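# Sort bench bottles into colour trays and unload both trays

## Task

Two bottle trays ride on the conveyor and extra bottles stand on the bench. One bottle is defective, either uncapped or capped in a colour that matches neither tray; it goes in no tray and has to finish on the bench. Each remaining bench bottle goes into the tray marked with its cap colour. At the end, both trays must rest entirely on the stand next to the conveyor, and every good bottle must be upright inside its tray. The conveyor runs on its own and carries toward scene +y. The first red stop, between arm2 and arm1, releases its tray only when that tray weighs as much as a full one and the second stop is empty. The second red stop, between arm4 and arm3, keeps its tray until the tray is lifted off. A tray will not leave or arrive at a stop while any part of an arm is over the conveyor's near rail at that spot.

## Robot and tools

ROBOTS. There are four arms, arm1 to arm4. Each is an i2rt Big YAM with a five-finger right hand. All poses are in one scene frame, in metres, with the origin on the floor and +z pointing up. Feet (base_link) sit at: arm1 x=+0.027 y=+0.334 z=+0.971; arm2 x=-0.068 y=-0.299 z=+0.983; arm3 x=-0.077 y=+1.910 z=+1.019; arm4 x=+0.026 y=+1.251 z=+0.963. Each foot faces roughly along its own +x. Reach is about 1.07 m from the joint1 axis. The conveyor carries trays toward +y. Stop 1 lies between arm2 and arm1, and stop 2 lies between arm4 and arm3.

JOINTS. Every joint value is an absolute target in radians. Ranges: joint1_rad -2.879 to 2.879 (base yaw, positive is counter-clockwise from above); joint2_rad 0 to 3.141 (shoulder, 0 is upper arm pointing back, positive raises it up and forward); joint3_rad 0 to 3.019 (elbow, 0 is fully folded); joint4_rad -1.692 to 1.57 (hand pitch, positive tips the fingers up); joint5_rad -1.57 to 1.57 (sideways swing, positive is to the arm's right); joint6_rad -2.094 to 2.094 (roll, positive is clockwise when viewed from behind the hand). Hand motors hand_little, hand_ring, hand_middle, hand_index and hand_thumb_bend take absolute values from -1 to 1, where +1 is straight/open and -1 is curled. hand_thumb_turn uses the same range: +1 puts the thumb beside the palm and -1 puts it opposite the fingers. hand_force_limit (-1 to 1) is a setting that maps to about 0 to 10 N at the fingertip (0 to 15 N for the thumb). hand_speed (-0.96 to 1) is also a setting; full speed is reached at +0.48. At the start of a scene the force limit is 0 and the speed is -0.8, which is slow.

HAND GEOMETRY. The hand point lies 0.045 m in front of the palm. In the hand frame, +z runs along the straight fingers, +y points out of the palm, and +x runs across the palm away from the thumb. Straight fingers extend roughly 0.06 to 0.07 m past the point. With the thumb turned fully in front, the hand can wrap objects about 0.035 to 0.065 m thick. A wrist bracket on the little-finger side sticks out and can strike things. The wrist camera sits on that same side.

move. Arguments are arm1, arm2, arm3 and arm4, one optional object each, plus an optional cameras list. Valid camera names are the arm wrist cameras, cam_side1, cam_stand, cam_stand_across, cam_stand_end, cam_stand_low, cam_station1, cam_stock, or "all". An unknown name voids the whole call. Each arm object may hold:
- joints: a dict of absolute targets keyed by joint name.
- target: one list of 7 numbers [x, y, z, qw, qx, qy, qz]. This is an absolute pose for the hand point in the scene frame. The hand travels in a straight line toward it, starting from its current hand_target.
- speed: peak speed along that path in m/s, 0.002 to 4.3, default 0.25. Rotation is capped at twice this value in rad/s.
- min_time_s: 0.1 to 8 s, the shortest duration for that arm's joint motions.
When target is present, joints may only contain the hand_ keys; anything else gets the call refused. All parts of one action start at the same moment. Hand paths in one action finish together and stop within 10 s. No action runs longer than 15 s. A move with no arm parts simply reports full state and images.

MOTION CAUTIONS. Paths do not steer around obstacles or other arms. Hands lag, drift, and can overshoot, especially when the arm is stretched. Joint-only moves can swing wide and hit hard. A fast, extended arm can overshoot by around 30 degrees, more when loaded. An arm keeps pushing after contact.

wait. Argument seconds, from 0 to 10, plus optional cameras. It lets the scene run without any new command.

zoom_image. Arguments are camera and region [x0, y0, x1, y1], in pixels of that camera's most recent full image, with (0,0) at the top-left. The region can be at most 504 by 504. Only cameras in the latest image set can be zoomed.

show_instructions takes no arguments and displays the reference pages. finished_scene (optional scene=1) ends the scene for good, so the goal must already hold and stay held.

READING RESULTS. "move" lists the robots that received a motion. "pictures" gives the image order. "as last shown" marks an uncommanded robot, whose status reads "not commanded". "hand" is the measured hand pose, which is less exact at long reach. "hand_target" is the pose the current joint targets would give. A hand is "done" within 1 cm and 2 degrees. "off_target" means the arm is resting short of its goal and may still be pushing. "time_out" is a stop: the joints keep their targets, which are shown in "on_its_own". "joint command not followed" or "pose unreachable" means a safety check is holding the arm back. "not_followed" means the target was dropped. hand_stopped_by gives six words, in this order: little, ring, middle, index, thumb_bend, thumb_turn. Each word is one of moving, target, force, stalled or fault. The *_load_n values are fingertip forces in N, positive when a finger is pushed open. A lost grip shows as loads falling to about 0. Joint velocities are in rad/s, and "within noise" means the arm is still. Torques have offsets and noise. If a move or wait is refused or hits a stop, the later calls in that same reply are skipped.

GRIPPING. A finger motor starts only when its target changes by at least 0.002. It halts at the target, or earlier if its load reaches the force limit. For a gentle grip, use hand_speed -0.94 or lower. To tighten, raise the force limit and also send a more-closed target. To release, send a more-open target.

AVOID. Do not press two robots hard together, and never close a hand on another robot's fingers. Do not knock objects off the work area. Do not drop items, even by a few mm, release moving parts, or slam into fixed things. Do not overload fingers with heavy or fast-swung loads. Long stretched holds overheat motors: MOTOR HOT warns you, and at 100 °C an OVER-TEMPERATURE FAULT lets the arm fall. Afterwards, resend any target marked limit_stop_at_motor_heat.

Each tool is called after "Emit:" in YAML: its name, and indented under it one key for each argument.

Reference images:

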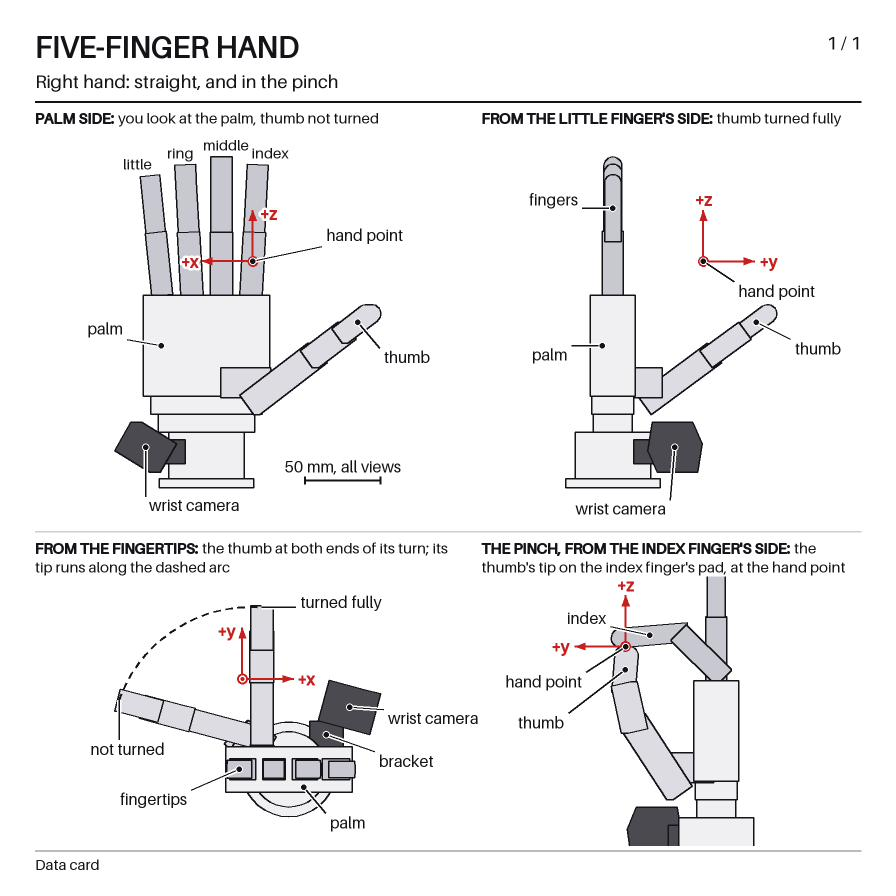

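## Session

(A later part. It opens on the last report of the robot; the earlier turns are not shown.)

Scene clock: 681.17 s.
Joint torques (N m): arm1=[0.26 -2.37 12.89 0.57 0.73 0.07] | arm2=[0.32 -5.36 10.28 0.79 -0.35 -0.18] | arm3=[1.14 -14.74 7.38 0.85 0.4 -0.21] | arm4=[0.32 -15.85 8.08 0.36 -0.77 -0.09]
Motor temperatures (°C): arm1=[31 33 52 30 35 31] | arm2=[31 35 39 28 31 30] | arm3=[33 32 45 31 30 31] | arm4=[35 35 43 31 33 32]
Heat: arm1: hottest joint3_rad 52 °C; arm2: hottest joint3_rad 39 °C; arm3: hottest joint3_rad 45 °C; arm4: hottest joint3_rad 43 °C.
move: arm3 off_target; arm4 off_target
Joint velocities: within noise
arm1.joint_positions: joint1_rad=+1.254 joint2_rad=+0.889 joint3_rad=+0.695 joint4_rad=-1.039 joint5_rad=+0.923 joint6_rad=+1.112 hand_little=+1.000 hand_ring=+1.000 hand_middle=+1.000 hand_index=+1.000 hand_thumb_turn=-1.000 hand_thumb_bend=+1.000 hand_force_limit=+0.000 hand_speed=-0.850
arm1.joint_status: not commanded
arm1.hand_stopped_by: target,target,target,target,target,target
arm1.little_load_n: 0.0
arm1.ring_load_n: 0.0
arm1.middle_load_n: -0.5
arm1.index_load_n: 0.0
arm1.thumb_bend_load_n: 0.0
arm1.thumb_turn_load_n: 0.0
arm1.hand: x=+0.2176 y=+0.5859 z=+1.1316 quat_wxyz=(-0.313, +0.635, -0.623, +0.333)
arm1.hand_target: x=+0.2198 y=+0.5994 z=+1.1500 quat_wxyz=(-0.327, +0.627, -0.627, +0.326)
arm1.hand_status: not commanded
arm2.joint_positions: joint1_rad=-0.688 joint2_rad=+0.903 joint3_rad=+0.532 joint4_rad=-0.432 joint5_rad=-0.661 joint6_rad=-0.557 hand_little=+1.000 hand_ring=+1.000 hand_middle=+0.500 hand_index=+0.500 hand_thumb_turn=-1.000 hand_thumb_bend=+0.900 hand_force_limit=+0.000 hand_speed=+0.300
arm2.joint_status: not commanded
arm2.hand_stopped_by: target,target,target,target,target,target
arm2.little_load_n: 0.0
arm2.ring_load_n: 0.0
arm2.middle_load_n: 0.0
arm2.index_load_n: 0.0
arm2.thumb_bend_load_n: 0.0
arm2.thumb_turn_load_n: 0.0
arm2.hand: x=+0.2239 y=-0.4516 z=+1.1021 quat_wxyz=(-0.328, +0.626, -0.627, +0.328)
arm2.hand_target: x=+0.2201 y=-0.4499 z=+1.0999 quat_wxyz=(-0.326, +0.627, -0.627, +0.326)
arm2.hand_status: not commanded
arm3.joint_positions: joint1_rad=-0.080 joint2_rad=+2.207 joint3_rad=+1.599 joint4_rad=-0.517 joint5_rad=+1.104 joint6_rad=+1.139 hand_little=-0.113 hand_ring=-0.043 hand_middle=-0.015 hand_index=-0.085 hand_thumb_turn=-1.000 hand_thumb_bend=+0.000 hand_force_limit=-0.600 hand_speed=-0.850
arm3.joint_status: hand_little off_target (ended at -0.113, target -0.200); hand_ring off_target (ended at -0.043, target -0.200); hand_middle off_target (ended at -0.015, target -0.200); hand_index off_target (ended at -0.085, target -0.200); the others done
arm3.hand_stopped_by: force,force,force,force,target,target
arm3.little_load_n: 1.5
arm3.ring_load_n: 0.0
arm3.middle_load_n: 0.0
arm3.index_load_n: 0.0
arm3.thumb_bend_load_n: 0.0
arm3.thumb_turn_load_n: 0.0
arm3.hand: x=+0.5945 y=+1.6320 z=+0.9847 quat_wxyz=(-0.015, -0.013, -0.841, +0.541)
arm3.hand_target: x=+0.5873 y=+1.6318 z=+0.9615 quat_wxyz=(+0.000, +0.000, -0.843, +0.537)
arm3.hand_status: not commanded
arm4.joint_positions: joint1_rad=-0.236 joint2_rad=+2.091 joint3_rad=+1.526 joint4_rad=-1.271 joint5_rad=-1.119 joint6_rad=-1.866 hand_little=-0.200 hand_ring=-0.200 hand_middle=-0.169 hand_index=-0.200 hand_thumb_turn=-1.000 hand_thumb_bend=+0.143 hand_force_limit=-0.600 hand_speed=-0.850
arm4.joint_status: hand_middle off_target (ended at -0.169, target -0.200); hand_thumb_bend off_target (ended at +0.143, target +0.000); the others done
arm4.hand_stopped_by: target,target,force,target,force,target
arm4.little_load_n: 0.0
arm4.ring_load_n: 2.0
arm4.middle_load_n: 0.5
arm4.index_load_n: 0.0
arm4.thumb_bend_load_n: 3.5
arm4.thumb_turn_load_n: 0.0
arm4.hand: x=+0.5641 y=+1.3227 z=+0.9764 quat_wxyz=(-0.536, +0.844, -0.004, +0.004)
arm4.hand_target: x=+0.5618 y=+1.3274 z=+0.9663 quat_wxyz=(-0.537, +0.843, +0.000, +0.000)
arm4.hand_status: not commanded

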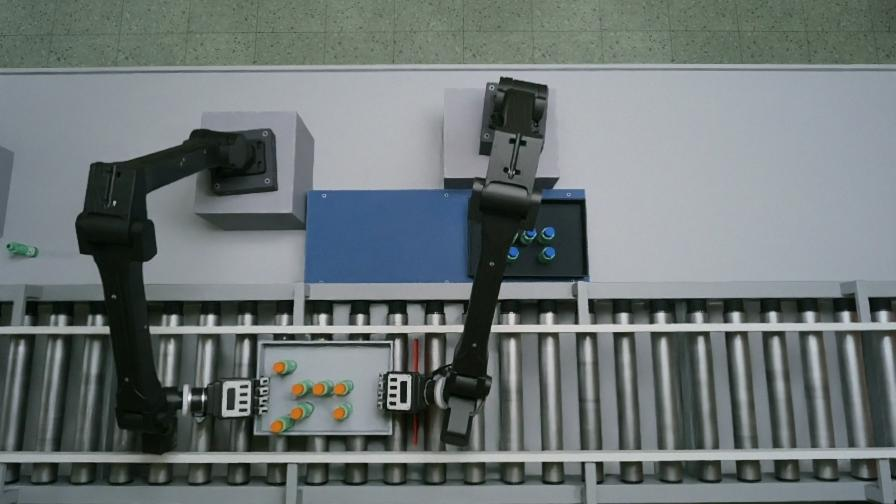

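Emit:
move:
  arm4: {"joints":{"hand_little":-0.35,"hand_ring":-0.35,"hand_middle":-0.35,"hand_index":-0.35,"hand_speed":-0.88,"hand_force_limit":-0.4}}
  arm3: {"joints":{"hand_little":-0.35,"hand_ring":-0.35,"hand_middle":-0.35,"hand_index":-0.35,"hand_thumb_bend":-0.15,"hand_speed":-0.88,"hand_force_limit":-0.4}}

Emit:
move:
  arm4: {"joints":{"hand_thumb_bend":-0.3,"hand_speed":-0.88,"hand_force_limit":0.5}}
  arm3: {"joints":{"hand_thumb_bend":-0.3,"hand_speed":-0.88,"hand_force_limit":0.5}}
  cameras: ["cam_stand","cam_stand_across"]

Emit:
zoom_image:
  camera: "cam_stand"
  region: [240, 330, 420, 450]

Scene clock: 682.30 s.
Joint torques (N m): arm1=[0.26 -2.37 12.9 0.57 0.74 0.08] | arm2=[0.26 -5.3 10.26 0.77 -0.35 -0.17] | arm3=[1.32 -14.8 7.36 0.77 0.41 -0.21] | arm4=[0.32 -15.85 8.08 0.36 -0.77 -0.09]
Motor temperatures (°C): arm1=[31 33 52 30 35 31] | arm2=[31 35 39 28 31 30] | arm3=[33 32 45 31 30 31] | arm4=[35 35 43 31 33 32]
Heat: arm1: hottest joint3_rad 52 °C; arm2: hottest joint3_rad 39 °C; arm3: hottest joint3_rad 45 °C; arm4: hottest joint3_rad 43 °C.
move: arm3 off_target; arm4 off_target
Joint velocities: within noise
arm1, arm2: as last shown
arm1.middle_load_n: 0.0
arm3.joint_positions: joint1_rad=-0.082 joint2_rad=+2.208 joint3_rad=+1.599 joint4_rad=-0.515 joint5_rad=+1.104 joint6_rad=+1.138 hand_little=-0.122 hand_ring=-0.108 hand_middle=-0.092 hand_index=-0.117 hand_thumb_turn=-1.000 hand_thumb_bend=-0.031 hand_force_limit=-0.400 hand_speed=-0.880
arm3.joint_status: hand_little off_target (ended at -0.122, target -0.350); hand_ring off_target (ended at -0.108, target -0.350); hand_middle off_target (ended at -0.092, target -0.350); hand_index off_target (ended at -0.117, target -0.350); hand_thumb_bend off_target (ended at -0.031, target -0.150); the others done
arm3.hand_stopped_by: force,force,force,force,force,target
arm3.little_load_n: 0.0
arm3.ring_load_n: 3.5
arm3.middle_load_n: 2.5
arm3.index_load_n: 1.0
arm3.thumb_bend_load_n: 6.0
arm3.thumb_turn_load_n: 0.0
arm3.hand: x=+0.5943 y=+1.6307 z=+0.9843 quat_wxyz=(-0.015, -0.013, -0.841, +0.541)
arm3.hand_target: x=+0.5873 y=+1.6319 z=+0.9615 quat_wxyz=(+0.000, +0.000, -0.844, +0.537)
arm3.hand_status: not commanded
arm4.joint_positions: joint1_rad=-0.236 joint2_rad=+2.091 joint3_rad=+1.526 joint4_rad=-1.271 joint5_rad=-1.119 joint6_rad=-1.866 hand_little=-0.265 hand_ring=-0.209 hand_middle=-0.188 hand_index=-0.220 hand_thumb_turn=-1.000 hand_thumb_bend=+0.143 hand_force_limit=-0.400 hand_speed=-0.880
arm4.joint_status: hand_little off_target (ended at -0.265, target -0.350); hand_ring off_target (ended at -0.209, target -0.350); hand_middle off_target (ended at -0.188, target -0.350); hand_index off_target (ended at -0.220, target -0.350); the others done
arm4.hand_stopped_by: force,force,force,force,force,target
arm4.little_load_n: 3.0
arm4.ring_load_n: 3.0
arm4.middle_load_n: 5.0
arm4.index_load_n: 3.5
arm4.thumb_bend_load_n: 4.0
arm4.thumb_turn_load_n: 0.0
arm4.hand: x=+0.5640 y=+1.3227 z=+0.9762 quat_wxyz=(-0.536, +0.844, -0.004, +0.004)
arm4.hand_target: x=+0.5618 y=+1.3274 z=+0.9662 quat_wxyz=(-0.537, +0.843, +0.000, +0.000)
arm4.hand_status: not commanded
pictures: none

Scene clock: 683.73 s.
Joint torques (N m): arm1=[0.26 -2.37 12.9 0.57 0.74 0.07] | arm2=[0.26 -5.36 10.29 0.81 -0.36 -0.17] | arm3=[1.26 -14.8 7.36 0.75 0.41 -0.18] | arm4=[0.32 -15.85 8.08 0.36 -0.77 -0.08]
Motor temperatures (°C): arm1=[31 33 52 30 35 31] | arm2=[31 35 39 28 31 30] | arm3=[33 32 45 31 30 31] | arm4=[35 35 43 31 33 32]
Heat: arm1: hottest joint3_rad 52 °C; arm2: hottest joint3_rad 39 °C; arm3: hottest joint3_rad 45 °C; arm4: hottest joint3_rad 43 °C.
move: arm3 off_target; arm4 off_target
Joint velocities: within noise
arm1, arm2: as last shown
arm2.index_load_n: -0.5
arm3.joint_positions: joint1_rad=-0.082 joint2_rad=+2.208 joint3_rad=+1.599 joint4_rad=-0.515 joint5_rad=+1.104 joint6_rad=+1.136 hand_little=-0.122 hand_ring=-0.108 hand_middle=-0.092 hand_index=-0.117 hand_thumb_turn=-1.000 hand_thumb_bend=-0.049 hand_force_limit=+0.500 hand_speed=-0.880
arm3.joint_status: hand_thumb_bend off_target (ended at -0.049, target -0.300); the others done
arm3.hand_stopped_by: force,force,force,force,force,target
arm3.little_load_n: 0.0
arm3.ring_load_n: 4.0
arm3.middle_load_n: 3.0
arm3.index_load_n: 1.5
arm3.thumb_bend_load_n: 12.0
arm3.thumb_turn_load_n: 0.5
arm3.hand: x=+0.5942 y=+1.6308 z=+0.9843 quat_wxyz=(-0.015, -0.013, -0.841, +0.541)
arm3.hand_target: x=+0.5873 y=+1.6319 z=+0.9616 quat_wxyz=(+0.000, +0.000, -0.844, +0.537)
arm3.hand_status: not commanded
arm4.joint_positions: joint1_rad=-0.236 joint2_rad=+2.091 joint3_rad=+1.526 joint4_rad=-1.271 joint5_rad=-1.119 joint6_rad=-1.867 hand_little=-0.265 hand_ring=-0.209 hand_middle=-0.188 hand_index=-0.220 hand_thumb_turn=-1.000 hand_thumb_bend=+0.105 hand_force_limit=+0.500 hand_speed=-0.880
arm4.joint_status: hand_thumb_bend off_target (ended at +0.105, target -0.300); the others done
arm4.hand_stopped_by: force,force,force,force,force,target
arm4.little_load_n: 3.5
arm4.ring_load_n: 3.0
arm4.middle_load_n: 5.0
arm4.index_load_n: 4.0
arm4.thumb_bend_load_n: 11.5
arm4.thumb_turn_load_n: 0.5
arm4.hand: x=+0.5641 y=+1.3227 z=+0.9761 quat_wxyz=(-0.536, +0.844, -0.004, +0.004)
arm4.hand_target: x=+0.5618 y=+1.3274 z=+0.9662 quat_wxyz=(-0.537, +0.843, +0.000, +0.000)
arm4.hand_status: not commanded

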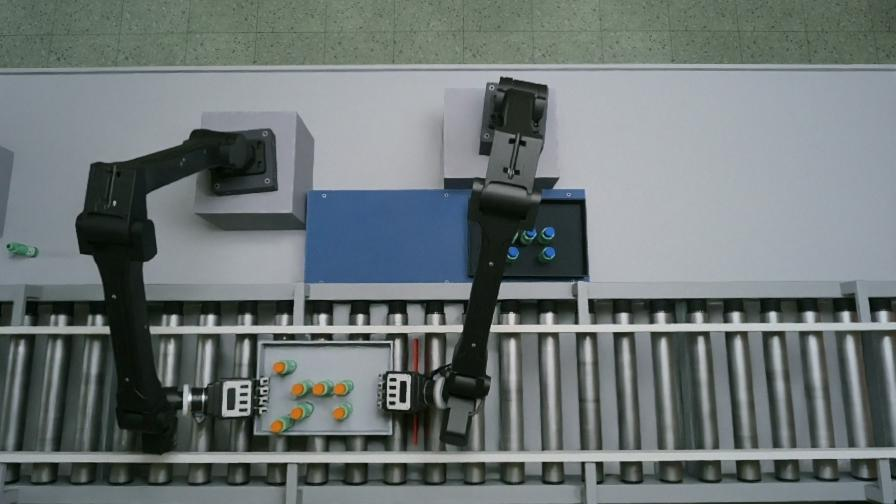

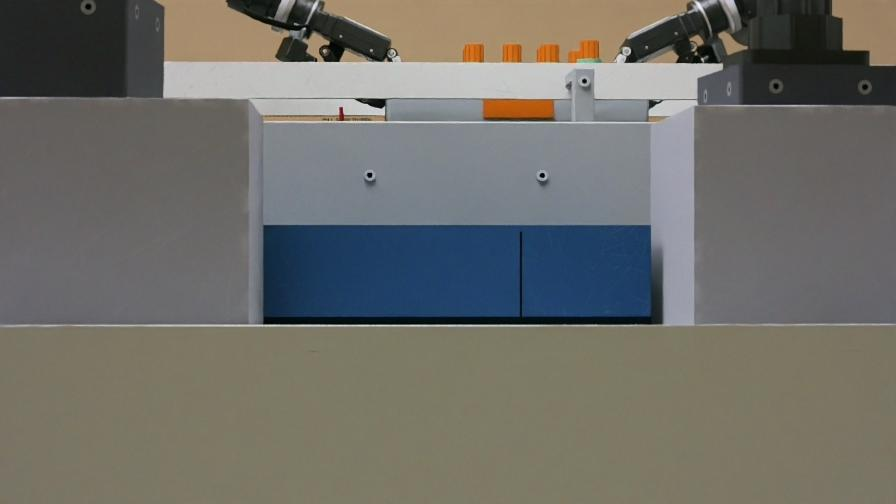

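Scaled by 2.800 from the camera's image (finer frame: 1280x720).

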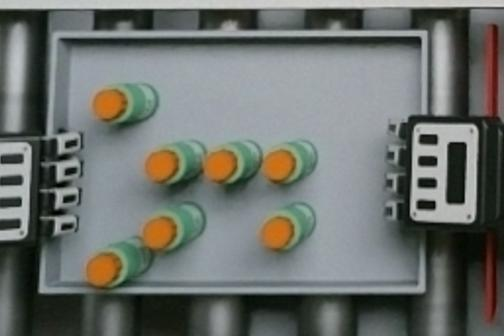

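Emit:
move:
  arm4: {"target":[0.574,1.3275,0.998,0.5328,-0.8454,-0.020,-0.0314],"speed":0.05}
  arm3: {"target":[0.601,1.6315,0.996,0.0372,0.0237,0.8378,-0.5443],"speed":0.05}

Emit:
move:
  arm4: {"target":[0.578,1.3275,1.040,0.5328,-0.8454,-0.020,-0.0314],"speed":0.05}
  arm3: {"target":[0.606,1.6315,1.042,0.0372,0.0237,0.8378,-0.5443],"speed":0.05}
  cameras: ["cam_stand","cam_stand_across"]

Emit:
zoom_image:
  camera: "cam_stand"
  region: [240, 330, 420, 450]

Emit:
zoom_image:
  camera: "cam_stand_across"
  region: [250, 0, 710, 180]

Scene clock: 685.37 s.
Joint torques (N m): arm1=[0.26 -2.37 12.9 0.55 0.74 0.07] | arm2=[0.32 -5.54 10.26 0.76 -0.36 -0.17] | arm3=[1.61 -18.2 7.57 1.26 0.39 -0.05] | arm4=[0.38 -20.48 9.14 0.44 -1.04 -0.03]
Motor temperatures (°C): arm1=[31 33 52 30 35 31] | arm2=[31 35 39 28 31 30] | arm3=[33 32 45 31 30 31] | arm4=[35 35 43 31 33 32]
Heat: arm1: hottest joint3_rad 52 °C; arm2: hottest joint3_rad 39 °C; arm3: hottest joint3_rad 45 °C; arm4: hottest joint3_rad 43 °C.
move: arm3 off_target; arm4 off_target
Joint velocities: within noise
arm1, arm2: as last shown
arm2.index_load_n: 0.0
arm3.joint_positions: joint1_rad=-0.082 joint2_rad=+2.205 joint3_rad=+1.584 joint4_rad=-0.480 joint5_rad=+1.106 joint6_rad=+1.129 hand_little=-0.122 hand_ring=-0.108 hand_middle=-0.092 hand_index=-0.117 hand_thumb_turn=-1.000 hand_thumb_bend=-0.049 hand_force_limit=+0.500 hand_speed=-0.880
arm3.joint_status: not commanded
arm3.hand_stopped_by: force,force,force,force,force,target
arm3.little_load_n: 0.0
arm3.ring_load_n: 3.5
arm3.middle_load_n: 2.5
arm3.index_load_n: 2.0
arm3.thumb_bend_load_n: 8.0
arm3.thumb_turn_load_n: 0.5
arm3.hand: x=+0.5945 y=+1.6303 z=+0.9837 quat_wxyz=(-0.022, -0.016, -0.839, +0.544)
arm3.hand_target: x=+0.6008 y=+1.6315 z=+0.9959 quat_wxyz=(-0.037, -0.024, -0.838, +0.544)
arm3.hand_status: off_target (0.014 m and 2.0 deg from the pose sent, 0.014 m and 2.9 deg at the start)
arm4.joint_positions: joint1_rad=-0.234 joint2_rad=+2.085 joint3_rad=+1.523 joint4_rad=-1.262 joint5_rad=-1.114 joint6_rad=-1.867 hand_little=-0.265 hand_ring=-0.209 hand_middle=-0.188 hand_index=-0.220 hand_thumb_turn=-1.000 hand_thumb_bend=+0.105 hand_force_limit=+0.500 hand_speed=-0.880
arm4.joint_status: not commanded
arm4.hand_stopped_by: force,force,force,force,force,target
arm4.little_load_n: 3.0
arm4.ring_load_n: 3.5
arm4.middle_load_n: 5.5
arm4.index_load_n: 4.5
arm4.thumb_bend_load_n: 11.5
arm4.thumb_turn_load_n: 0.5
arm4.hand: x=+0.5650 y=+1.3227 z=+0.9772 quat_wxyz=(-0.534, +0.846, +0.000, +0.008)
arm4.hand_target: x=+0.5736 y=+1.3275 z=+0.9981 quat_wxyz=(-0.533, +0.845, +0.020, +0.031)
arm4.hand_status: off_target (0.023 m and 3.5 deg from the pose sent, 0.024 m and 4.2 deg at the start)
pictures: none

Scene clock: 686.83 s.
Joint torques (N m): arm1=[0.26 -2.37 12.89 0.57 0.74 0.07] | arm2=[0.32 -5.36 10.26 0.79 -0.35 -0.18] | arm3=[1.79 -21.19 10.39 0.28 0.91 -0.01] | arm4=[-0.15 -22.59 13.29 -0.85 -1.47 0.08]
Motor temperatures (°C): arm1=[31 33 52 30 35 31] | arm2=[31 35 39 28 31 30] | arm3=[33 32 45 31 30 31] | arm4=[35 35 43 31 33 32]
Heat: arm1: hottest joint3_rad 52 °C; arm2: hottest joint3_rad 39 °C; arm3: hottest joint3_rad 45 °C; arm4: hottest joint3_rad 43 °C.
move: arm3 off_target; arm4 off_target
Joint velocities: within noise
arm1, arm2: as last shown
arm3.joint_positions: joint1_rad=-0.082 joint2_rad=+2.189 joint3_rad=+1.584 joint4_rad=-0.554 joint5_rad=+1.094 joint6_rad=+1.129 hand_little=-0.122 hand_ring=-0.108 hand_middle=-0.091 hand_index=-0.117 hand_thumb_turn=-1.000 hand_thumb_bend=-0.049 hand_force_limit=+0.500 hand_speed=-0.880
arm3.joint_status: not commanded
arm3.hand_stopped_by: force,force,force,force,force,target
arm3.little_load_n: 0.0
arm3.ring_load_n: 5.5
arm3.middle_load_n: 6.5
arm3.index_load_n: 3.5
arm3.thumb_bend_load_n: 13.0
arm3.thumb_turn_load_n: 0.0
arm3.hand: x=+0.5836 y=+1.6344 z=+0.9864 quat_wxyz=(-0.001, +0.001, -0.845, +0.534)
arm3.hand_target: x=+0.6040 y=+1.6318 z=+1.0414 quat_wxyz=(-0.037, -0.024, -0.838, +0.544)
arm3.hand_status: off_target (0.060 m and 5.2 deg from the pose sent, 0.059 m and 2.0 deg at the start)
arm4.joint_positions: joint1_rad=-0.226 joint2_rad=+2.065 joint3_rad=+1.523 joint4_rad=-1.315 joint5_rad=-1.104 joint6_rad=-1.875 hand_little=-0.265 hand_ring=-0.209 hand_middle=-0.188 hand_index=-0.220 hand_thumb_turn=-1.000 hand_thumb_bend=+0.105 hand_force_limit=+0.500 hand_speed=-0.880
arm4.joint_status: not commanded
arm4.hand_stopped_by: force,force,force,force,force,target
arm4.little_load_n: 1.0
arm4.ring_load_n: 2.0
arm4.middle_load_n: 5.0
arm4.index_load_n: 5.5
arm4.thumb_bend_load_n: 11.5
arm4.thumb_turn_load_n: 1.0
arm4.hand: x=+0.5555 y=+1.3265 z=+0.9894 quat_wxyz=(-0.531, +0.847, -0.001, -0.007)
arm4.hand_target: x=+0.5753 y=+1.3277 z=+1.0394 quat_wxyz=(-0.533, +0.845, +0.020, +0.032)
arm4.hand_status: off_target (0.055 m and 5.0 deg from the pose sent, 0.064 m and 3.5 deg at the start)

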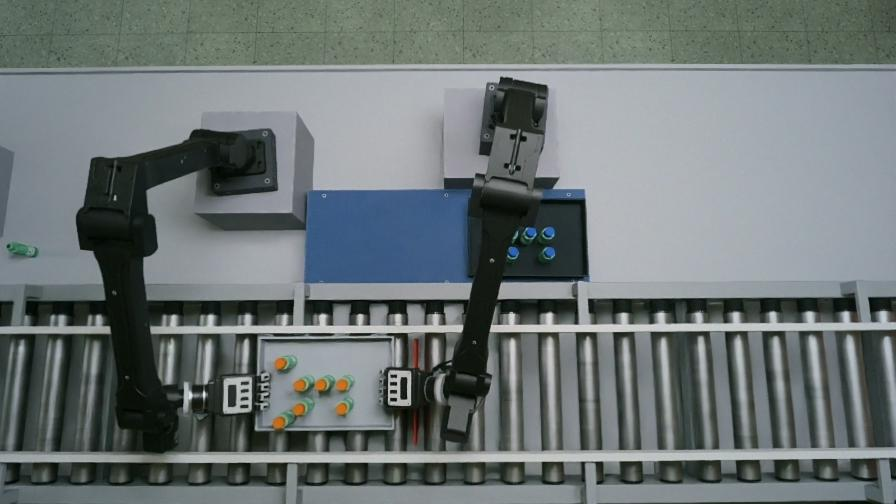

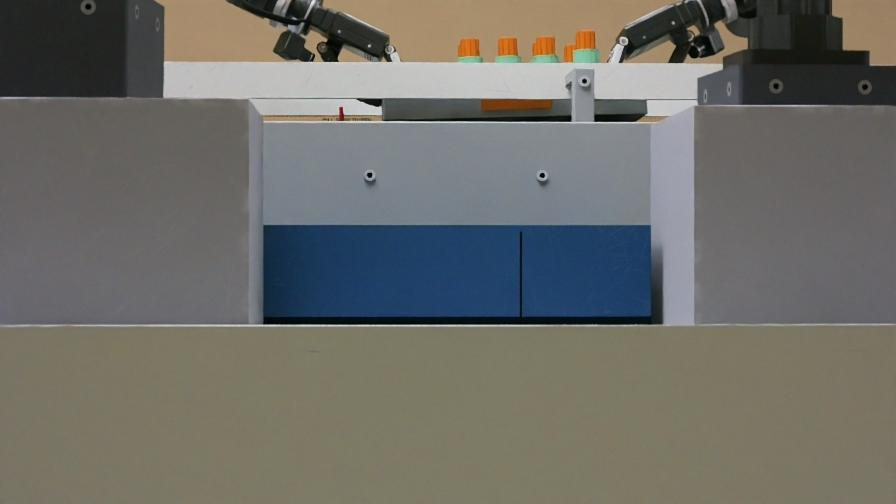

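Scaled by 2.800 from the camera's image (finer frame: 1280x720).

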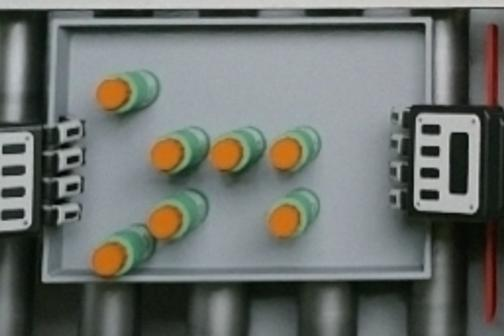

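Scaled by 1.096 from the camera's image (finer frame: 1280x720).

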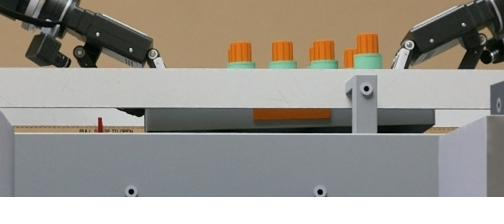

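Emit:
move:
  arm4: {"target":[0.584,1.3275,1.077,0.5328,-0.8454,-0.020,-0.0314],"speed":0.06}
  arm3: {"target":[0.612,1.6315,1.090,0.0372,0.0237,0.8378,-0.5443],"speed":0.06}
  cameras: ["cam_stand_across","cam_stand"]

Emit:
zoom_image:
  camera: "cam_stand_across"
  region: [250, 0, 710, 180]

Emit:
zoom_image:
  camera: "cam_stand"
  region: [240, 330, 420, 450]

Scene clock: 688.57 s.
Joint torques (N m): arm1=[0.26 -2.43 12.9 0.57 0.74 0.07] | arm2=[0.38 -5.36 10.28 0.77 -0.36 -0.18] | arm3=[1.9 -20.95 13.12 0.34 1.07 0.04] | arm4=[-0.21 -22.12 16.25 -0.88 -1.48 0.11]
Motor temperatures (°C): arm1=[31 33 52 30 35 31] | arm2=[31 35 39 28 31 30] | arm3=[33 33 45 31 30 31] | arm4=[35 35 44 31 33 32]
Heat: arm1: hottest joint3_rad 52 °C; arm2: hottest joint3_rad 39 °C; arm3: hottest joint3_rad 45 °C; arm4: hottest joint3_rad 44 °C.
move: arm3 off_target; arm4 off_target
Joint velocities: within noise
arm1, arm2: as last shown
arm2.index_load_n: -0.5
arm3.joint_positions: joint1_rad=-0.082 joint2_rad=+2.136 joint3_rad=+1.609 joint4_rad=-0.664 joint5_rad=+1.091 joint6_rad=+1.129 hand_little=-0.122 hand_ring=-0.108 hand_middle=-0.091 hand_index=-0.117 hand_thumb_turn=-1.000 hand_thumb_bend=-0.049 hand_force_limit=+0.500 hand_speed=-0.880
arm3.joint_status: not commanded
arm3.hand_stopped_by: force,force,force,force,force,target
arm3.little_load_n: 0.0
arm3.ring_load_n: 5.0
arm3.middle_load_n: 5.5
arm3.index_load_n: 3.0
arm3.thumb_bend_load_n: 12.5
arm3.thumb_turn_load_n: 0.0
arm3.hand: x=+0.5790 y=+1.6355 z=+1.0220 quat_wxyz=(+0.013, +0.010, -0.848, +0.530)
arm3.hand_target: x=+0.6076 y=+1.6325 z=+1.0902 quat_wxyz=(-0.037, -0.024, -0.838, +0.544)
arm3.hand_status: off_target (0.076 m and 7.1 deg from the pose sent, 0.107 m and 5.2 deg at the start)
arm4.joint_positions: joint1_rad=-0.225 joint2_rad=+2.033 joint3_rad=+1.554 joint4_rad=-1.402 joint5_rad=-1.104 joint6_rad=-1.875 hand_little=-0.265 hand_ring=-0.209 hand_middle=-0.188 hand_index=-0.219 hand_thumb_turn=-1.000 hand_thumb_bend=+0.105 hand_force_limit=+0.500 hand_speed=-0.880
arm4.joint_status: not commanded
arm4.hand_stopped_by: force,force,force,force,force,target
arm4.little_load_n: 1.5
arm4.ring_load_n: 2.5
arm4.middle_load_n: 6.0
arm4.index_load_n: 5.0
arm4.thumb_bend_load_n: 12.0
arm4.thumb_turn_load_n: 0.5
arm4.hand: x=+0.5526 y=+1.3277 z=+1.0197 quat_wxyz=(-0.533, +0.846, -0.007, -0.017)
arm4.hand_target: x=+0.5792 y=+1.3278 z=+1.0769 quat_wxyz=(-0.533, +0.845, +0.020, +0.032)
arm4.hand_status: off_target (0.065 m and 6.3 deg from the pose sent, 0.092 m and 5.0 deg at the start)
pictures: cam_stand, cam_stand_across

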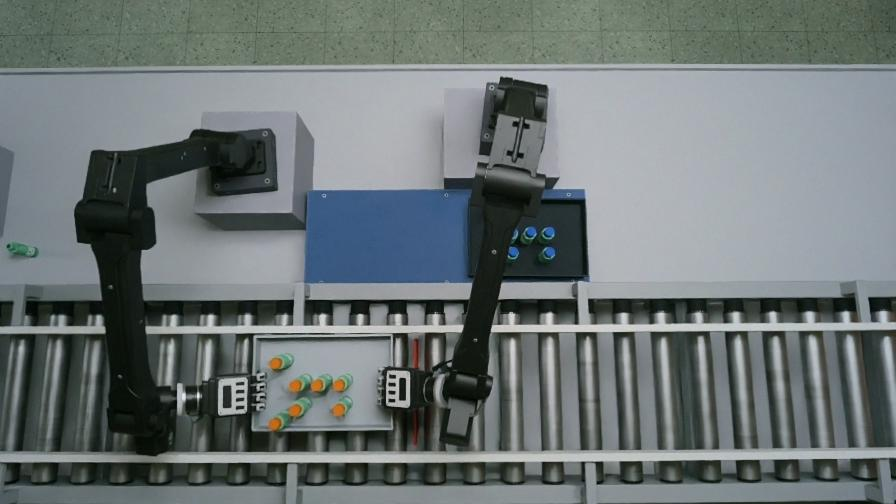

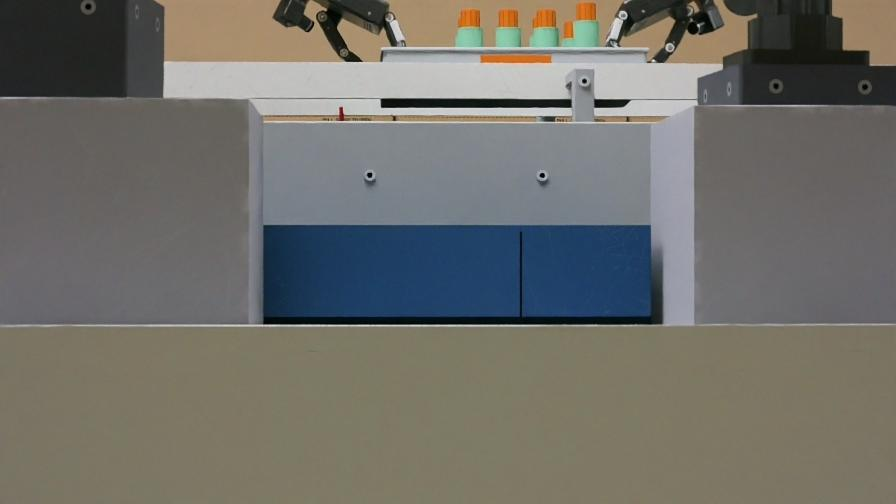

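Scaled by 1.096 from the camera's image (finer frame: 1280x720).

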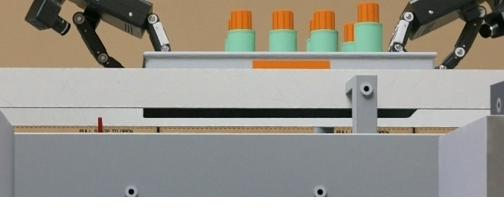

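Scaled by 2.800 from the camera's image (finer frame: 1280x720).

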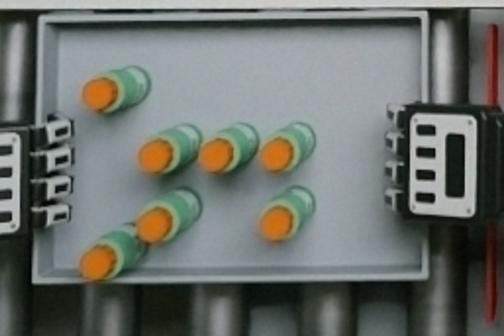

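Emit:
move:
  arm4: {"target":[0.5835,1.3275,1.132,0.5328,-0.8454,-0.020,-0.0314],"speed":0.07}
  arm3: {"target":[0.612,1.6335,1.148,0.0372,0.0237,0.8378,-0.5443],"speed":0.07}

Emit:
move:
  arm4: {"target":[0.581,1.3275,1.162,0.5328,-0.8454,-0.020,-0.0314],"speed":0.07}
  arm3: {"target":[0.609,1.6335,1.182,0.0372,0.0237,0.8378,-0.5443],"speed":0.07}
  cameras: ["cam_stand_across","cam_stand","cam_stand_end"]

Emit:
zoom_image:
  camera: "cam_stand_across"
  region: [250, 0, 710, 180]

Emit:
zoom_image:
  camera: "cam_stand"
  region: [240, 330, 420, 450]

Scene clock: 690.40 s.
Joint torques (N m): arm1=[0.26 -2.37 12.89 0.57 0.74 0.07] | arm2=[0.26 -5.36 10.26 0.77 -0.35 -0.18] | arm3=[2.2 -20.89 13.97 0.2 1.18 0.1] | arm4=[-0.21 -21.83 17.18 -0.87 -1.58 0.09]
Motor temperatures (°C): arm1=[31 33 52 30 35 31] | arm2=[31 35 39 28 31 30] | arm3=[33 33 45 31 30 31] | arm4=[35 35 44 31 33 32]
Heat: arm1: hottest joint3_rad 52 °C; arm2: hottest joint3_rad 39 °C; arm3: hottest joint3_rad 45 °C; arm4: hottest joint3_rad 44 °C.
move: arm3 off_target; arm4 off_target
Joint velocities: within noise
arm1, arm2: as last shown
arm2.index_load_n: 0.0
arm3.joint_positions: joint1_rad=-0.082 joint2_rad=+2.079 joint3_rad=+1.672 joint4_rad=-0.794 joint5_rad=+1.089 joint6_rad=+1.131 hand_little=-0.122 hand_ring=-0.108 hand_middle=-0.091 hand_index=-0.117 hand_thumb_turn=-1.000 hand_thumb_bend=-0.049 hand_force_limit=+0.500 hand_speed=-0.880
arm3.joint_status: not commanded
arm3.hand_stopped_by: force,force,force,force,force,target
arm3.little_load_n: 0.0
arm3.ring_load_n: 5.5
arm3.middle_load_n: 5.0
arm3.index_load_n: 2.5
arm3.thumb_bend_load_n: 12.5
arm3.thumb_turn_load_n: 0.0
arm3.hand: x=+0.5821 y=+1.6348 z=+1.0761 quat_wxyz=(+0.016, +0.012, -0.848, +0.529)
arm3.hand_target: x=+0.6072 y=+1.6346 z=+1.1480 quat_wxyz=(-0.037, -0.024, -0.838, +0.544)
arm3.hand_status: off_target (0.078 m and 7.6 deg from the pose sent, 0.130 m and 7.1 deg at the start)
arm4.joint_positions: joint1_rad=-0.224 joint2_rad=+1.988 joint3_rad=+1.633 joint4_rad=-1.529 joint5_rad=-1.101 joint6_rad=-1.875 hand_little=-0.265 hand_ring=-0.209 hand_middle=-0.188 hand_index=-0.219 hand_thumb_turn=-1.000 hand_thumb_bend=+0.105 hand_force_limit=+0.500 hand_speed=-0.880
arm4.joint_status: not commanded
arm4.hand_stopped_by: force,force,force,force,force,target
arm4.little_load_n: 1.5
arm4.ring_load_n: 2.5
arm4.middle_load_n: 6.0
arm4.index_load_n: 5.0
arm4.thumb_bend_load_n: 12.0
arm4.thumb_turn_load_n: 0.5
arm4.hand: x=+0.5566 y=+1.3272 z=+1.0726 quat_wxyz=(-0.532, +0.847, -0.007, -0.019)
arm4.hand_target: x=+0.5784 y=+1.3279 z=+1.1316 quat_wxyz=(-0.533, +0.845, +0.020, +0.032)
arm4.hand_status: off_target (0.065 m and 6.6 deg from the pose sent, 0.116 m and 6.3 deg at the start)
pictures: none

Scene clock: 691.63 s.
Joint torques (N m): arm1=[0.21 -2.37 12.89 0.57 0.74 0.07] | arm2=[0.32 -5.48 10.28 0.79 -0.35 -0.18] | arm3=[2.08 -20.72 14.34 0.24 1.21 0.08] | arm4=[-0.26 -21.48 17.46 -0.84 -1.59 0.08]
Motor temperatures (°C): arm1=[31 33 52 30 35 31] | arm2=[31 35 39 28 31 30] | arm3=[33 33 45 31 31 31] | arm4=[35 35 45 31 33 32]
Heat: arm1: hottest joint3_rad 52 °C; arm2: hottest joint3_rad 39 °C; arm3: hottest joint3_rad 45 °C; arm4: hottest joint3_rad 45 °C.
move: arm3 off_target; arm4 off_target
Joint velocities: within noise
arm1, arm2: as last shown
arm2.ring_load_n: -0.5
arm3.joint_positions: joint1_rad=-0.082 joint2_rad=+2.044 joint3_rad=+1.709 joint4_rad=-0.865 joint5_rad=+1.088 joint6_rad=+1.132 hand_little=-0.122 hand_ring=-0.108 hand_middle=-0.091 hand_index=-0.117 hand_thumb_turn=-1.000 hand_thumb_bend=-0.049 hand_force_limit=+0.500 hand_speed=-0.880
arm3.joint_status: not commanded
arm3.hand_stopped_by: force,force,force,force,force,target
arm3.little_load_n: 0.0
arm3.ring_load_n: 5.0
arm3.middle_load_n: 4.5
arm3.index_load_n: 2.0
arm3.thumb_bend_load_n: 12.0
arm3.thumb_turn_load_n: 0.0
arm3.hand: x=+0.5824 y=+1.6347 z=+1.1103 quat_wxyz=(+0.015, +0.011, -0.849, +0.529)
arm3.hand_target: x=+0.6041 y=+1.6346 z=+1.1818 quat_wxyz=(-0.037, -0.024, -0.838, +0.544)
arm3.hand_status: off_target (0.077 m and 7.5 deg from the pose sent, 0.109 m and 7.6 deg at the start)
arm4.joint_positions: joint1_rad=-0.224 joint2_rad=+1.964 joint3_rad=+1.680 joint4_rad=-1.599 joint5_rad=-1.101 joint6_rad=-1.875 hand_little=-0.265 hand_ring=-0.209 hand_middle=-0.188 hand_index=-0.219 hand_thumb_turn=-1.000 hand_thumb_bend=+0.105 hand_force_limit=+0.500 hand_speed=-0.880
arm4.joint_status: not commanded
arm4.hand_stopped_by: force,force,force,force,force,target
arm4.little_load_n: 2.0
arm4.ring_load_n: 2.5
arm4.middle_load_n: 6.0
arm4.index_load_n: 5.0
arm4.thumb_bend_load_n: 12.5
arm4.thumb_turn_load_n: 0.5
arm4.hand: x=+0.5576 y=+1.3271 z=+1.1036 quat_wxyz=(-0.532, +0.847, -0.007, -0.018)
arm4.hand_target: x=+0.5760 y=+1.3279 z=+1.1613 quat_wxyz=(-0.533, +0.845, +0.020, +0.032)
arm4.hand_status: off_target (0.063 m and 6.5 deg from the pose sent, 0.093 m and 6.6 deg at the start)
pictures: cam_stand, cam_stand_across, cam_stand_end

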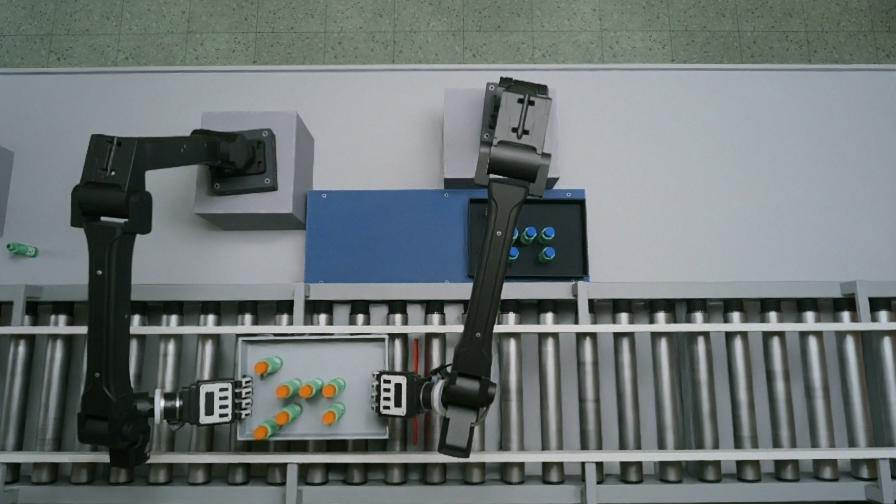

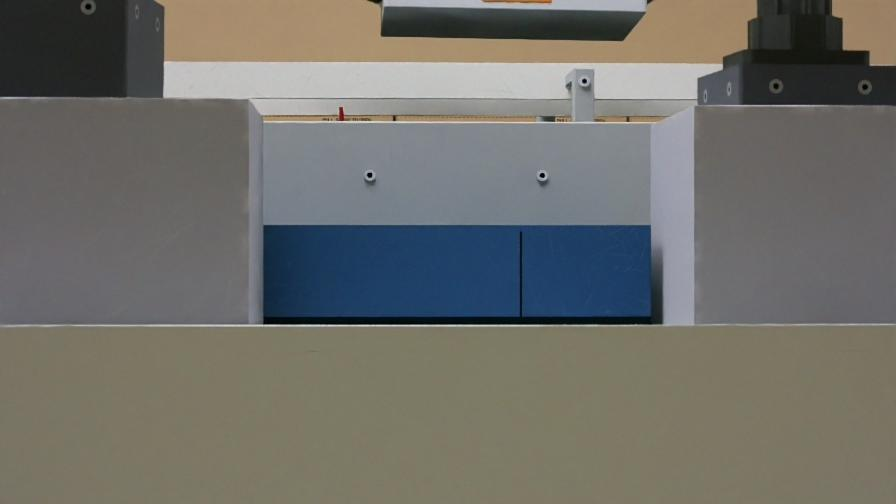

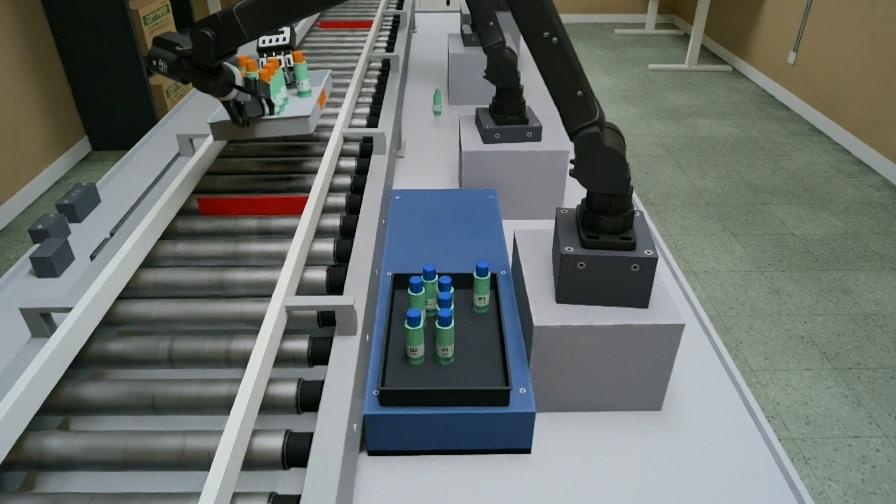

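Scaled by 1.096 from the camera's image (finer frame: 1280x720).

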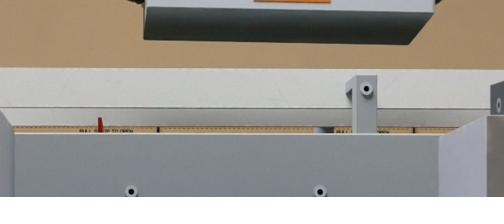

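Scaled by 2.800 from the camera's image (finer frame: 1280x720).

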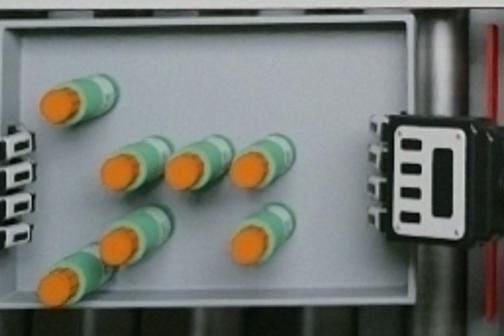

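Emit:
move:
  arm4: {"target":[0.472,1.3573,1.161,0.5328,-0.8454,-0.020,-0.0314],"speed":0.08}
  arm3: {"target":[0.500,1.6625,1.180,0.0372,0.0237,0.8378,-0.5443],"speed":0.08}

Emit:
move:
  arm4: {"target":[0.364,1.3873,1.151,0.5341,-0.8450,-0.0147,-0.0230],"speed":0.08}
  arm3: {"target":[0.390,1.6920,1.165,0.0248,0.0158,0.8398,-0.5421],"speed":0.08}
  cameras: ["cam_stand_across","cam_stand","cam_stand_end"]

Emit:
zoom_image:
  camera: "cam_stand_end"
  region: [150, 0, 550, 200]

Scene clock: 694.83 s.
Joint torques (N m): arm1=[0.21 -2.43 12.9 0.55 0.74 0.07] | arm2=[0.26 -5.3 10.25 0.76 -0.35 -0.18] | arm3=[2.55 -16.85 9.89 1.02 1.42 0.12] | arm4=[-0.09 -16.67 11.79 0.32 -1.76 0.24]
Motor temperatures (°C): arm1=[31 33 52 30 35 31] | arm2=[31 35 39 28 30 30] | arm3=[33 34 45 31 31 31] | arm4=[35 36 45 31 34 32]
Heat: arm1: hottest joint3_rad 52 °C; arm2: hottest joint3_rad 39 °C; arm3: hottest joint3_rad 45 °C; arm4: hottest joint3_rad 45 °C.
move: arm3 off_target; arm4 off_target
Joint velocities: within noise
arm1.joint_positions: joint1_rad=+1.254 joint2_rad=+0.889 joint3_rad=+0.695 joint4_rad=-1.039 joint5_rad=+0.923 joint6_rad=+1.112 hand_little=+1.000 hand_ring=+1.000 hand_middle=+1.000 hand_index=+1.000 hand_thumb_turn=-1.000 hand_thumb_bend=+1.000 hand_force_limit=+0.000 hand_speed=-0.850
arm1.joint_status: not commanded
arm1.hand_stopped_by: target,target,target,target,target,target
arm1.little_load_n: 0.0
arm1.ring_load_n: 0.0
arm1.middle_load_n: 0.0
arm1.index_load_n: 0.0
arm1.thumb_bend_load_n: 0.0
arm1.thumb_turn_load_n: 0.0
arm1.hand: x=+0.2176 y=+0.5859 z=+1.1316 quat_wxyz=(-0.313, +0.635, -0.623, +0.333)
arm1.hand_target: x=+0.2198 y=+0.5994 z=+1.1500 quat_wxyz=(-0.327, +0.627, -0.627, +0.326)
arm1.hand_status: not commanded
arm2.joint_positions: joint1_rad=-0.688 joint2_rad=+0.903 joint3_rad=+0.532 joint4_rad=-0.432 joint5_rad=-0.661 joint6_rad=-0.557 hand_little=+1.000 hand_ring=+1.000 hand_middle=+0.500 hand_index=+0.500 hand_thumb_turn=-1.000 hand_thumb_bend=+0.900 hand_force_limit=+0.000 hand_speed=+0.300
arm2.joint_status: not commanded
arm2.hand_stopped_by: target,target,target,target,target,target
arm2.little_load_n: 0.0
arm2.ring_load_n: 0.0
arm2.middle_load_n: 0.0
arm2.index_load_n: 0.0
arm2.thumb_bend_load_n: 0.0
arm2.thumb_turn_load_n: 0.0
arm2.hand: x=+0.2239 y=-0.4516 z=+1.1021 quat_wxyz=(-0.328, +0.626, -0.627, +0.328)
arm2.hand_target: x=+0.2201 y=-0.4499 z=+1.0999 quat_wxyz=(-0.326, +0.627, -0.627, +0.326)
arm2.hand_status: not commanded
arm3.joint_positions: joint1_rad=-0.073 joint2_rad=+1.773 joint3_rad=+1.357 joint4_rad=-0.777 joint5_rad=+1.089 joint6_rad=+1.159 hand_little=-0.122 hand_ring=-0.108 hand_middle=-0.091 hand_index=-0.117 hand_thumb_turn=-1.000 hand_thumb_bend=-0.049 hand_force_limit=+0.500 hand_speed=-0.880
arm3.joint_status: not commanded
arm3.hand_stopped_by: force,force,force,force,force,target
arm3.little_load_n: 0.0
arm3.ring_load_n: 6.0
arm3.middle_load_n: 4.5
arm3.index_load_n: 1.5
arm3.thumb_bend_load_n: 12.0
arm3.thumb_turn_load_n: 0.0
arm3.hand: x=+0.4879 y=+1.6585 z=+1.1359 quat_wxyz=(+0.003, +0.001, -0.848, +0.530)
arm3.hand_target: x=+0.4987 y=+1.6625 z=+1.1795 quat_wxyz=(-0.037, -0.024, -0.838, +0.544)
arm3.hand_status: off_target (0.046 m and 5.8 deg from the pose sent, 0.111 m and 7.5 deg at the start)
arm4.joint_positions: joint1_rad=-0.194 joint2_rad=+1.668 joint3_rad=+1.344 joint4_rad=-1.455 joint5_rad=-1.104 joint6_rad=-1.816 hand_little=-0.265 hand_ring=-0.209 hand_middle=-0.188 hand_index=-0.219 hand_thumb_turn=-1.000 hand_thumb_bend=+0.106 hand_force_limit=+0.500 hand_speed=-0.880
arm4.joint_status: not commanded
arm4.hand_stopped_by: force,force,force,force,force,target
arm4.little_load_n: 1.0
arm4.ring_load_n: 2.5
arm4.middle_load_n: 6.5
arm4.index_load_n: 5.0
arm4.thumb_bend_load_n: 12.5
arm4.thumb_turn_load_n: 0.5
arm4.hand: x=+0.4657 y=+1.3529 z=+1.1301 quat_wxyz=(-0.527, +0.850, +0.008, +0.002)
arm4.hand_target: x=+0.4709 y=+1.3573 z=+1.1605 quat_wxyz=(-0.533, +0.845, +0.021, +0.031)
arm4.hand_status: off_target (0.032 m and 3.7 deg from the pose sent, 0.107 m and 6.5 deg at the start)
pictures: none

Scene clock: 696.90 s.
Joint torques (N m): arm1=[0.26 -2.37 12.89 0.58 0.74 0.07] | arm2=[0.44 -5.42 10.26 0.81 -0.35 -0.18] | arm3=[2.84 -12.34 9.54 0.58 1.34 0.13] | arm4=[-0.15 -10.81 11.89 0.51 -1.6 0.23]
Motor temperatures (°C): arm1=[31 33 52 30 35 31] | arm2=[31 35 39 28 30 30] | arm3=[33 34 45 31 31 31] | arm4=[35 36 45 31 34 32]
Heat: arm1: hottest joint3_rad 52 °C; arm2: hottest joint3_rad 39 °C; arm3: hottest joint3_rad 45 °C; arm4: hottest joint3_rad 45 °C.
move: arm3 off_target; arm4 off_target
Joint velocities: within noise
arm1, arm2: as last shown
arm3.joint_positions: joint1_rad=-0.055 joint2_rad=+1.523 joint3_rad=+1.026 joint4_rad=-0.754 joint5_rad=+1.101 joint6_rad=+1.206 hand_little=-0.122 hand_ring=-0.108 hand_middle=-0.091 hand_index=-0.117 hand_thumb_turn=-1.000 hand_thumb_bend=-0.049 hand_force_limit=+0.500 hand_speed=-0.880
arm3.joint_status: not commanded
arm3.hand_stopped_by: force,force,force,force,force,target
arm3.little_load_n: 1.0
arm3.ring_load_n: 6.5
arm3.middle_load_n: 4.5
arm3.index_load_n: 1.0
arm3.thumb_bend_load_n: 11.5
arm3.thumb_turn_load_n: 0.0
arm3.hand: x=+0.3776 y=+1.6868 z=+1.1323 quat_wxyz=(+0.011, +0.003, -0.848, +0.530)
arm3.hand_target: x=+0.3892 y=+1.6919 z=+1.1644 quat_wxyz=(-0.025, -0.016, -0.840, +0.542)
arm3.hand_status: off_target (0.035 m and 5.0 deg from the pose sent, 0.108 m and 4.1 deg at the start)
arm4.joint_positions: joint1_rad=-0.138 joint2_rad=+1.372 joint3_rad=+1.009 joint4_rad=-1.311 joint5_rad=-1.113 joint6_rad=-1.689 hand_little=-0.265 hand_ring=-0.209 hand_middle=-0.188 hand_index=-0.219 hand_thumb_turn=-1.000 hand_thumb_bend=+0.106 hand_force_limit=+0.500 hand_speed=-0.880
arm4.joint_status: not commanded
arm4.hand_stopped_by: force,force,force,force,force,target
arm4.little_load_n: 1.0
arm4.ring_load_n: 2.5
arm4.middle_load_n: 6.5
arm4.index_load_n: 5.0
arm4.thumb_bend_load_n: 13.0
arm4.thumb_turn_load_n: 0.5
arm4.hand: x=+0.3567 y=+1.3841 z=+1.1292 quat_wxyz=(-0.528, +0.849, +0.005, -0.002)
arm4.hand_target: x=+0.3634 y=+1.3872 z=+1.1508 quat_wxyz=(-0.534, +0.845, +0.015, +0.023)
arm4.hand_status: off_target (0.023 m and 3.2 deg from the pose sent, 0.109 m and 2.7 deg at the start)
pictures: cam_stand, cam_stand_across, cam_stand_end

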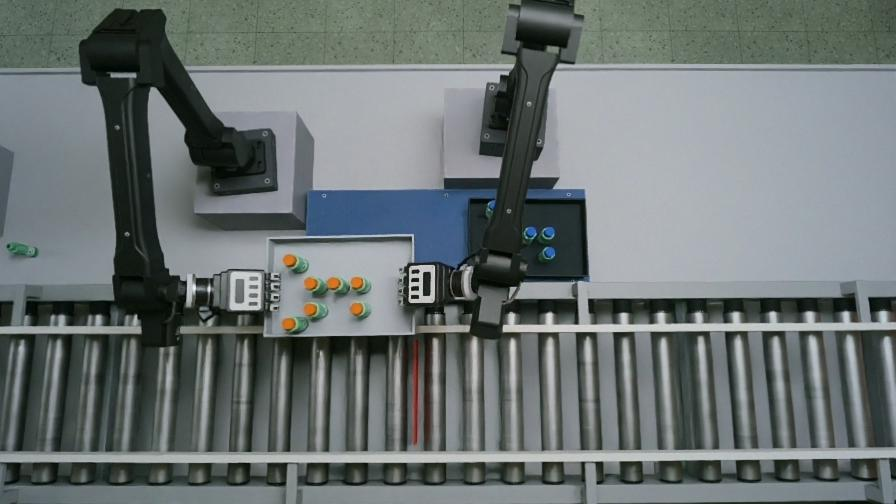

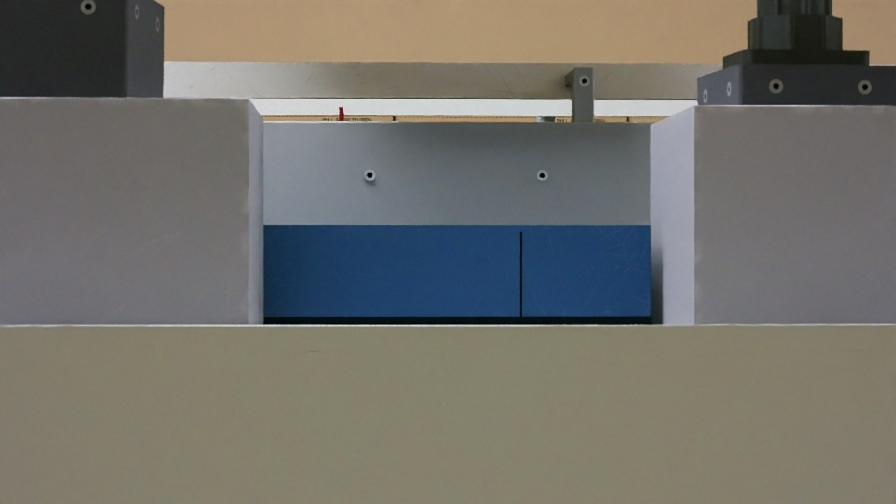

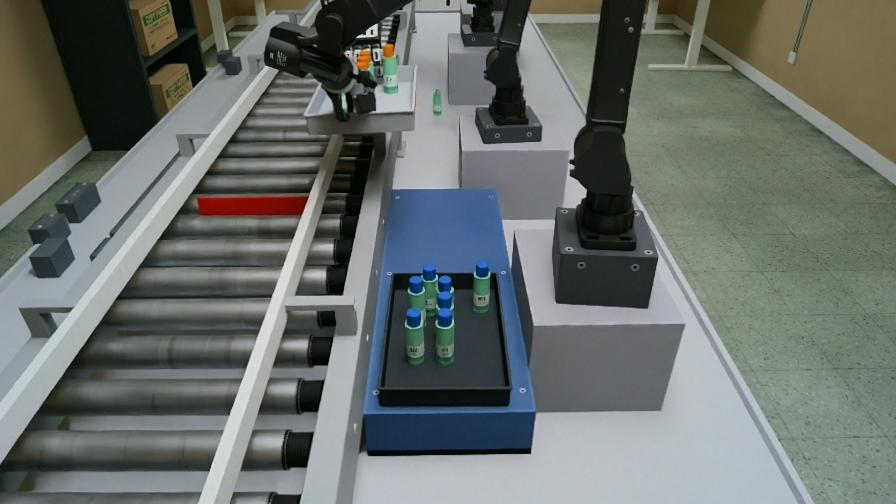

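Scaled by 1.260 from the camera's image (finer frame: 1280x720).

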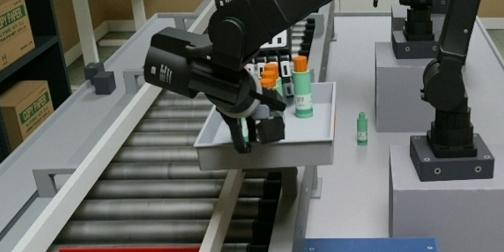

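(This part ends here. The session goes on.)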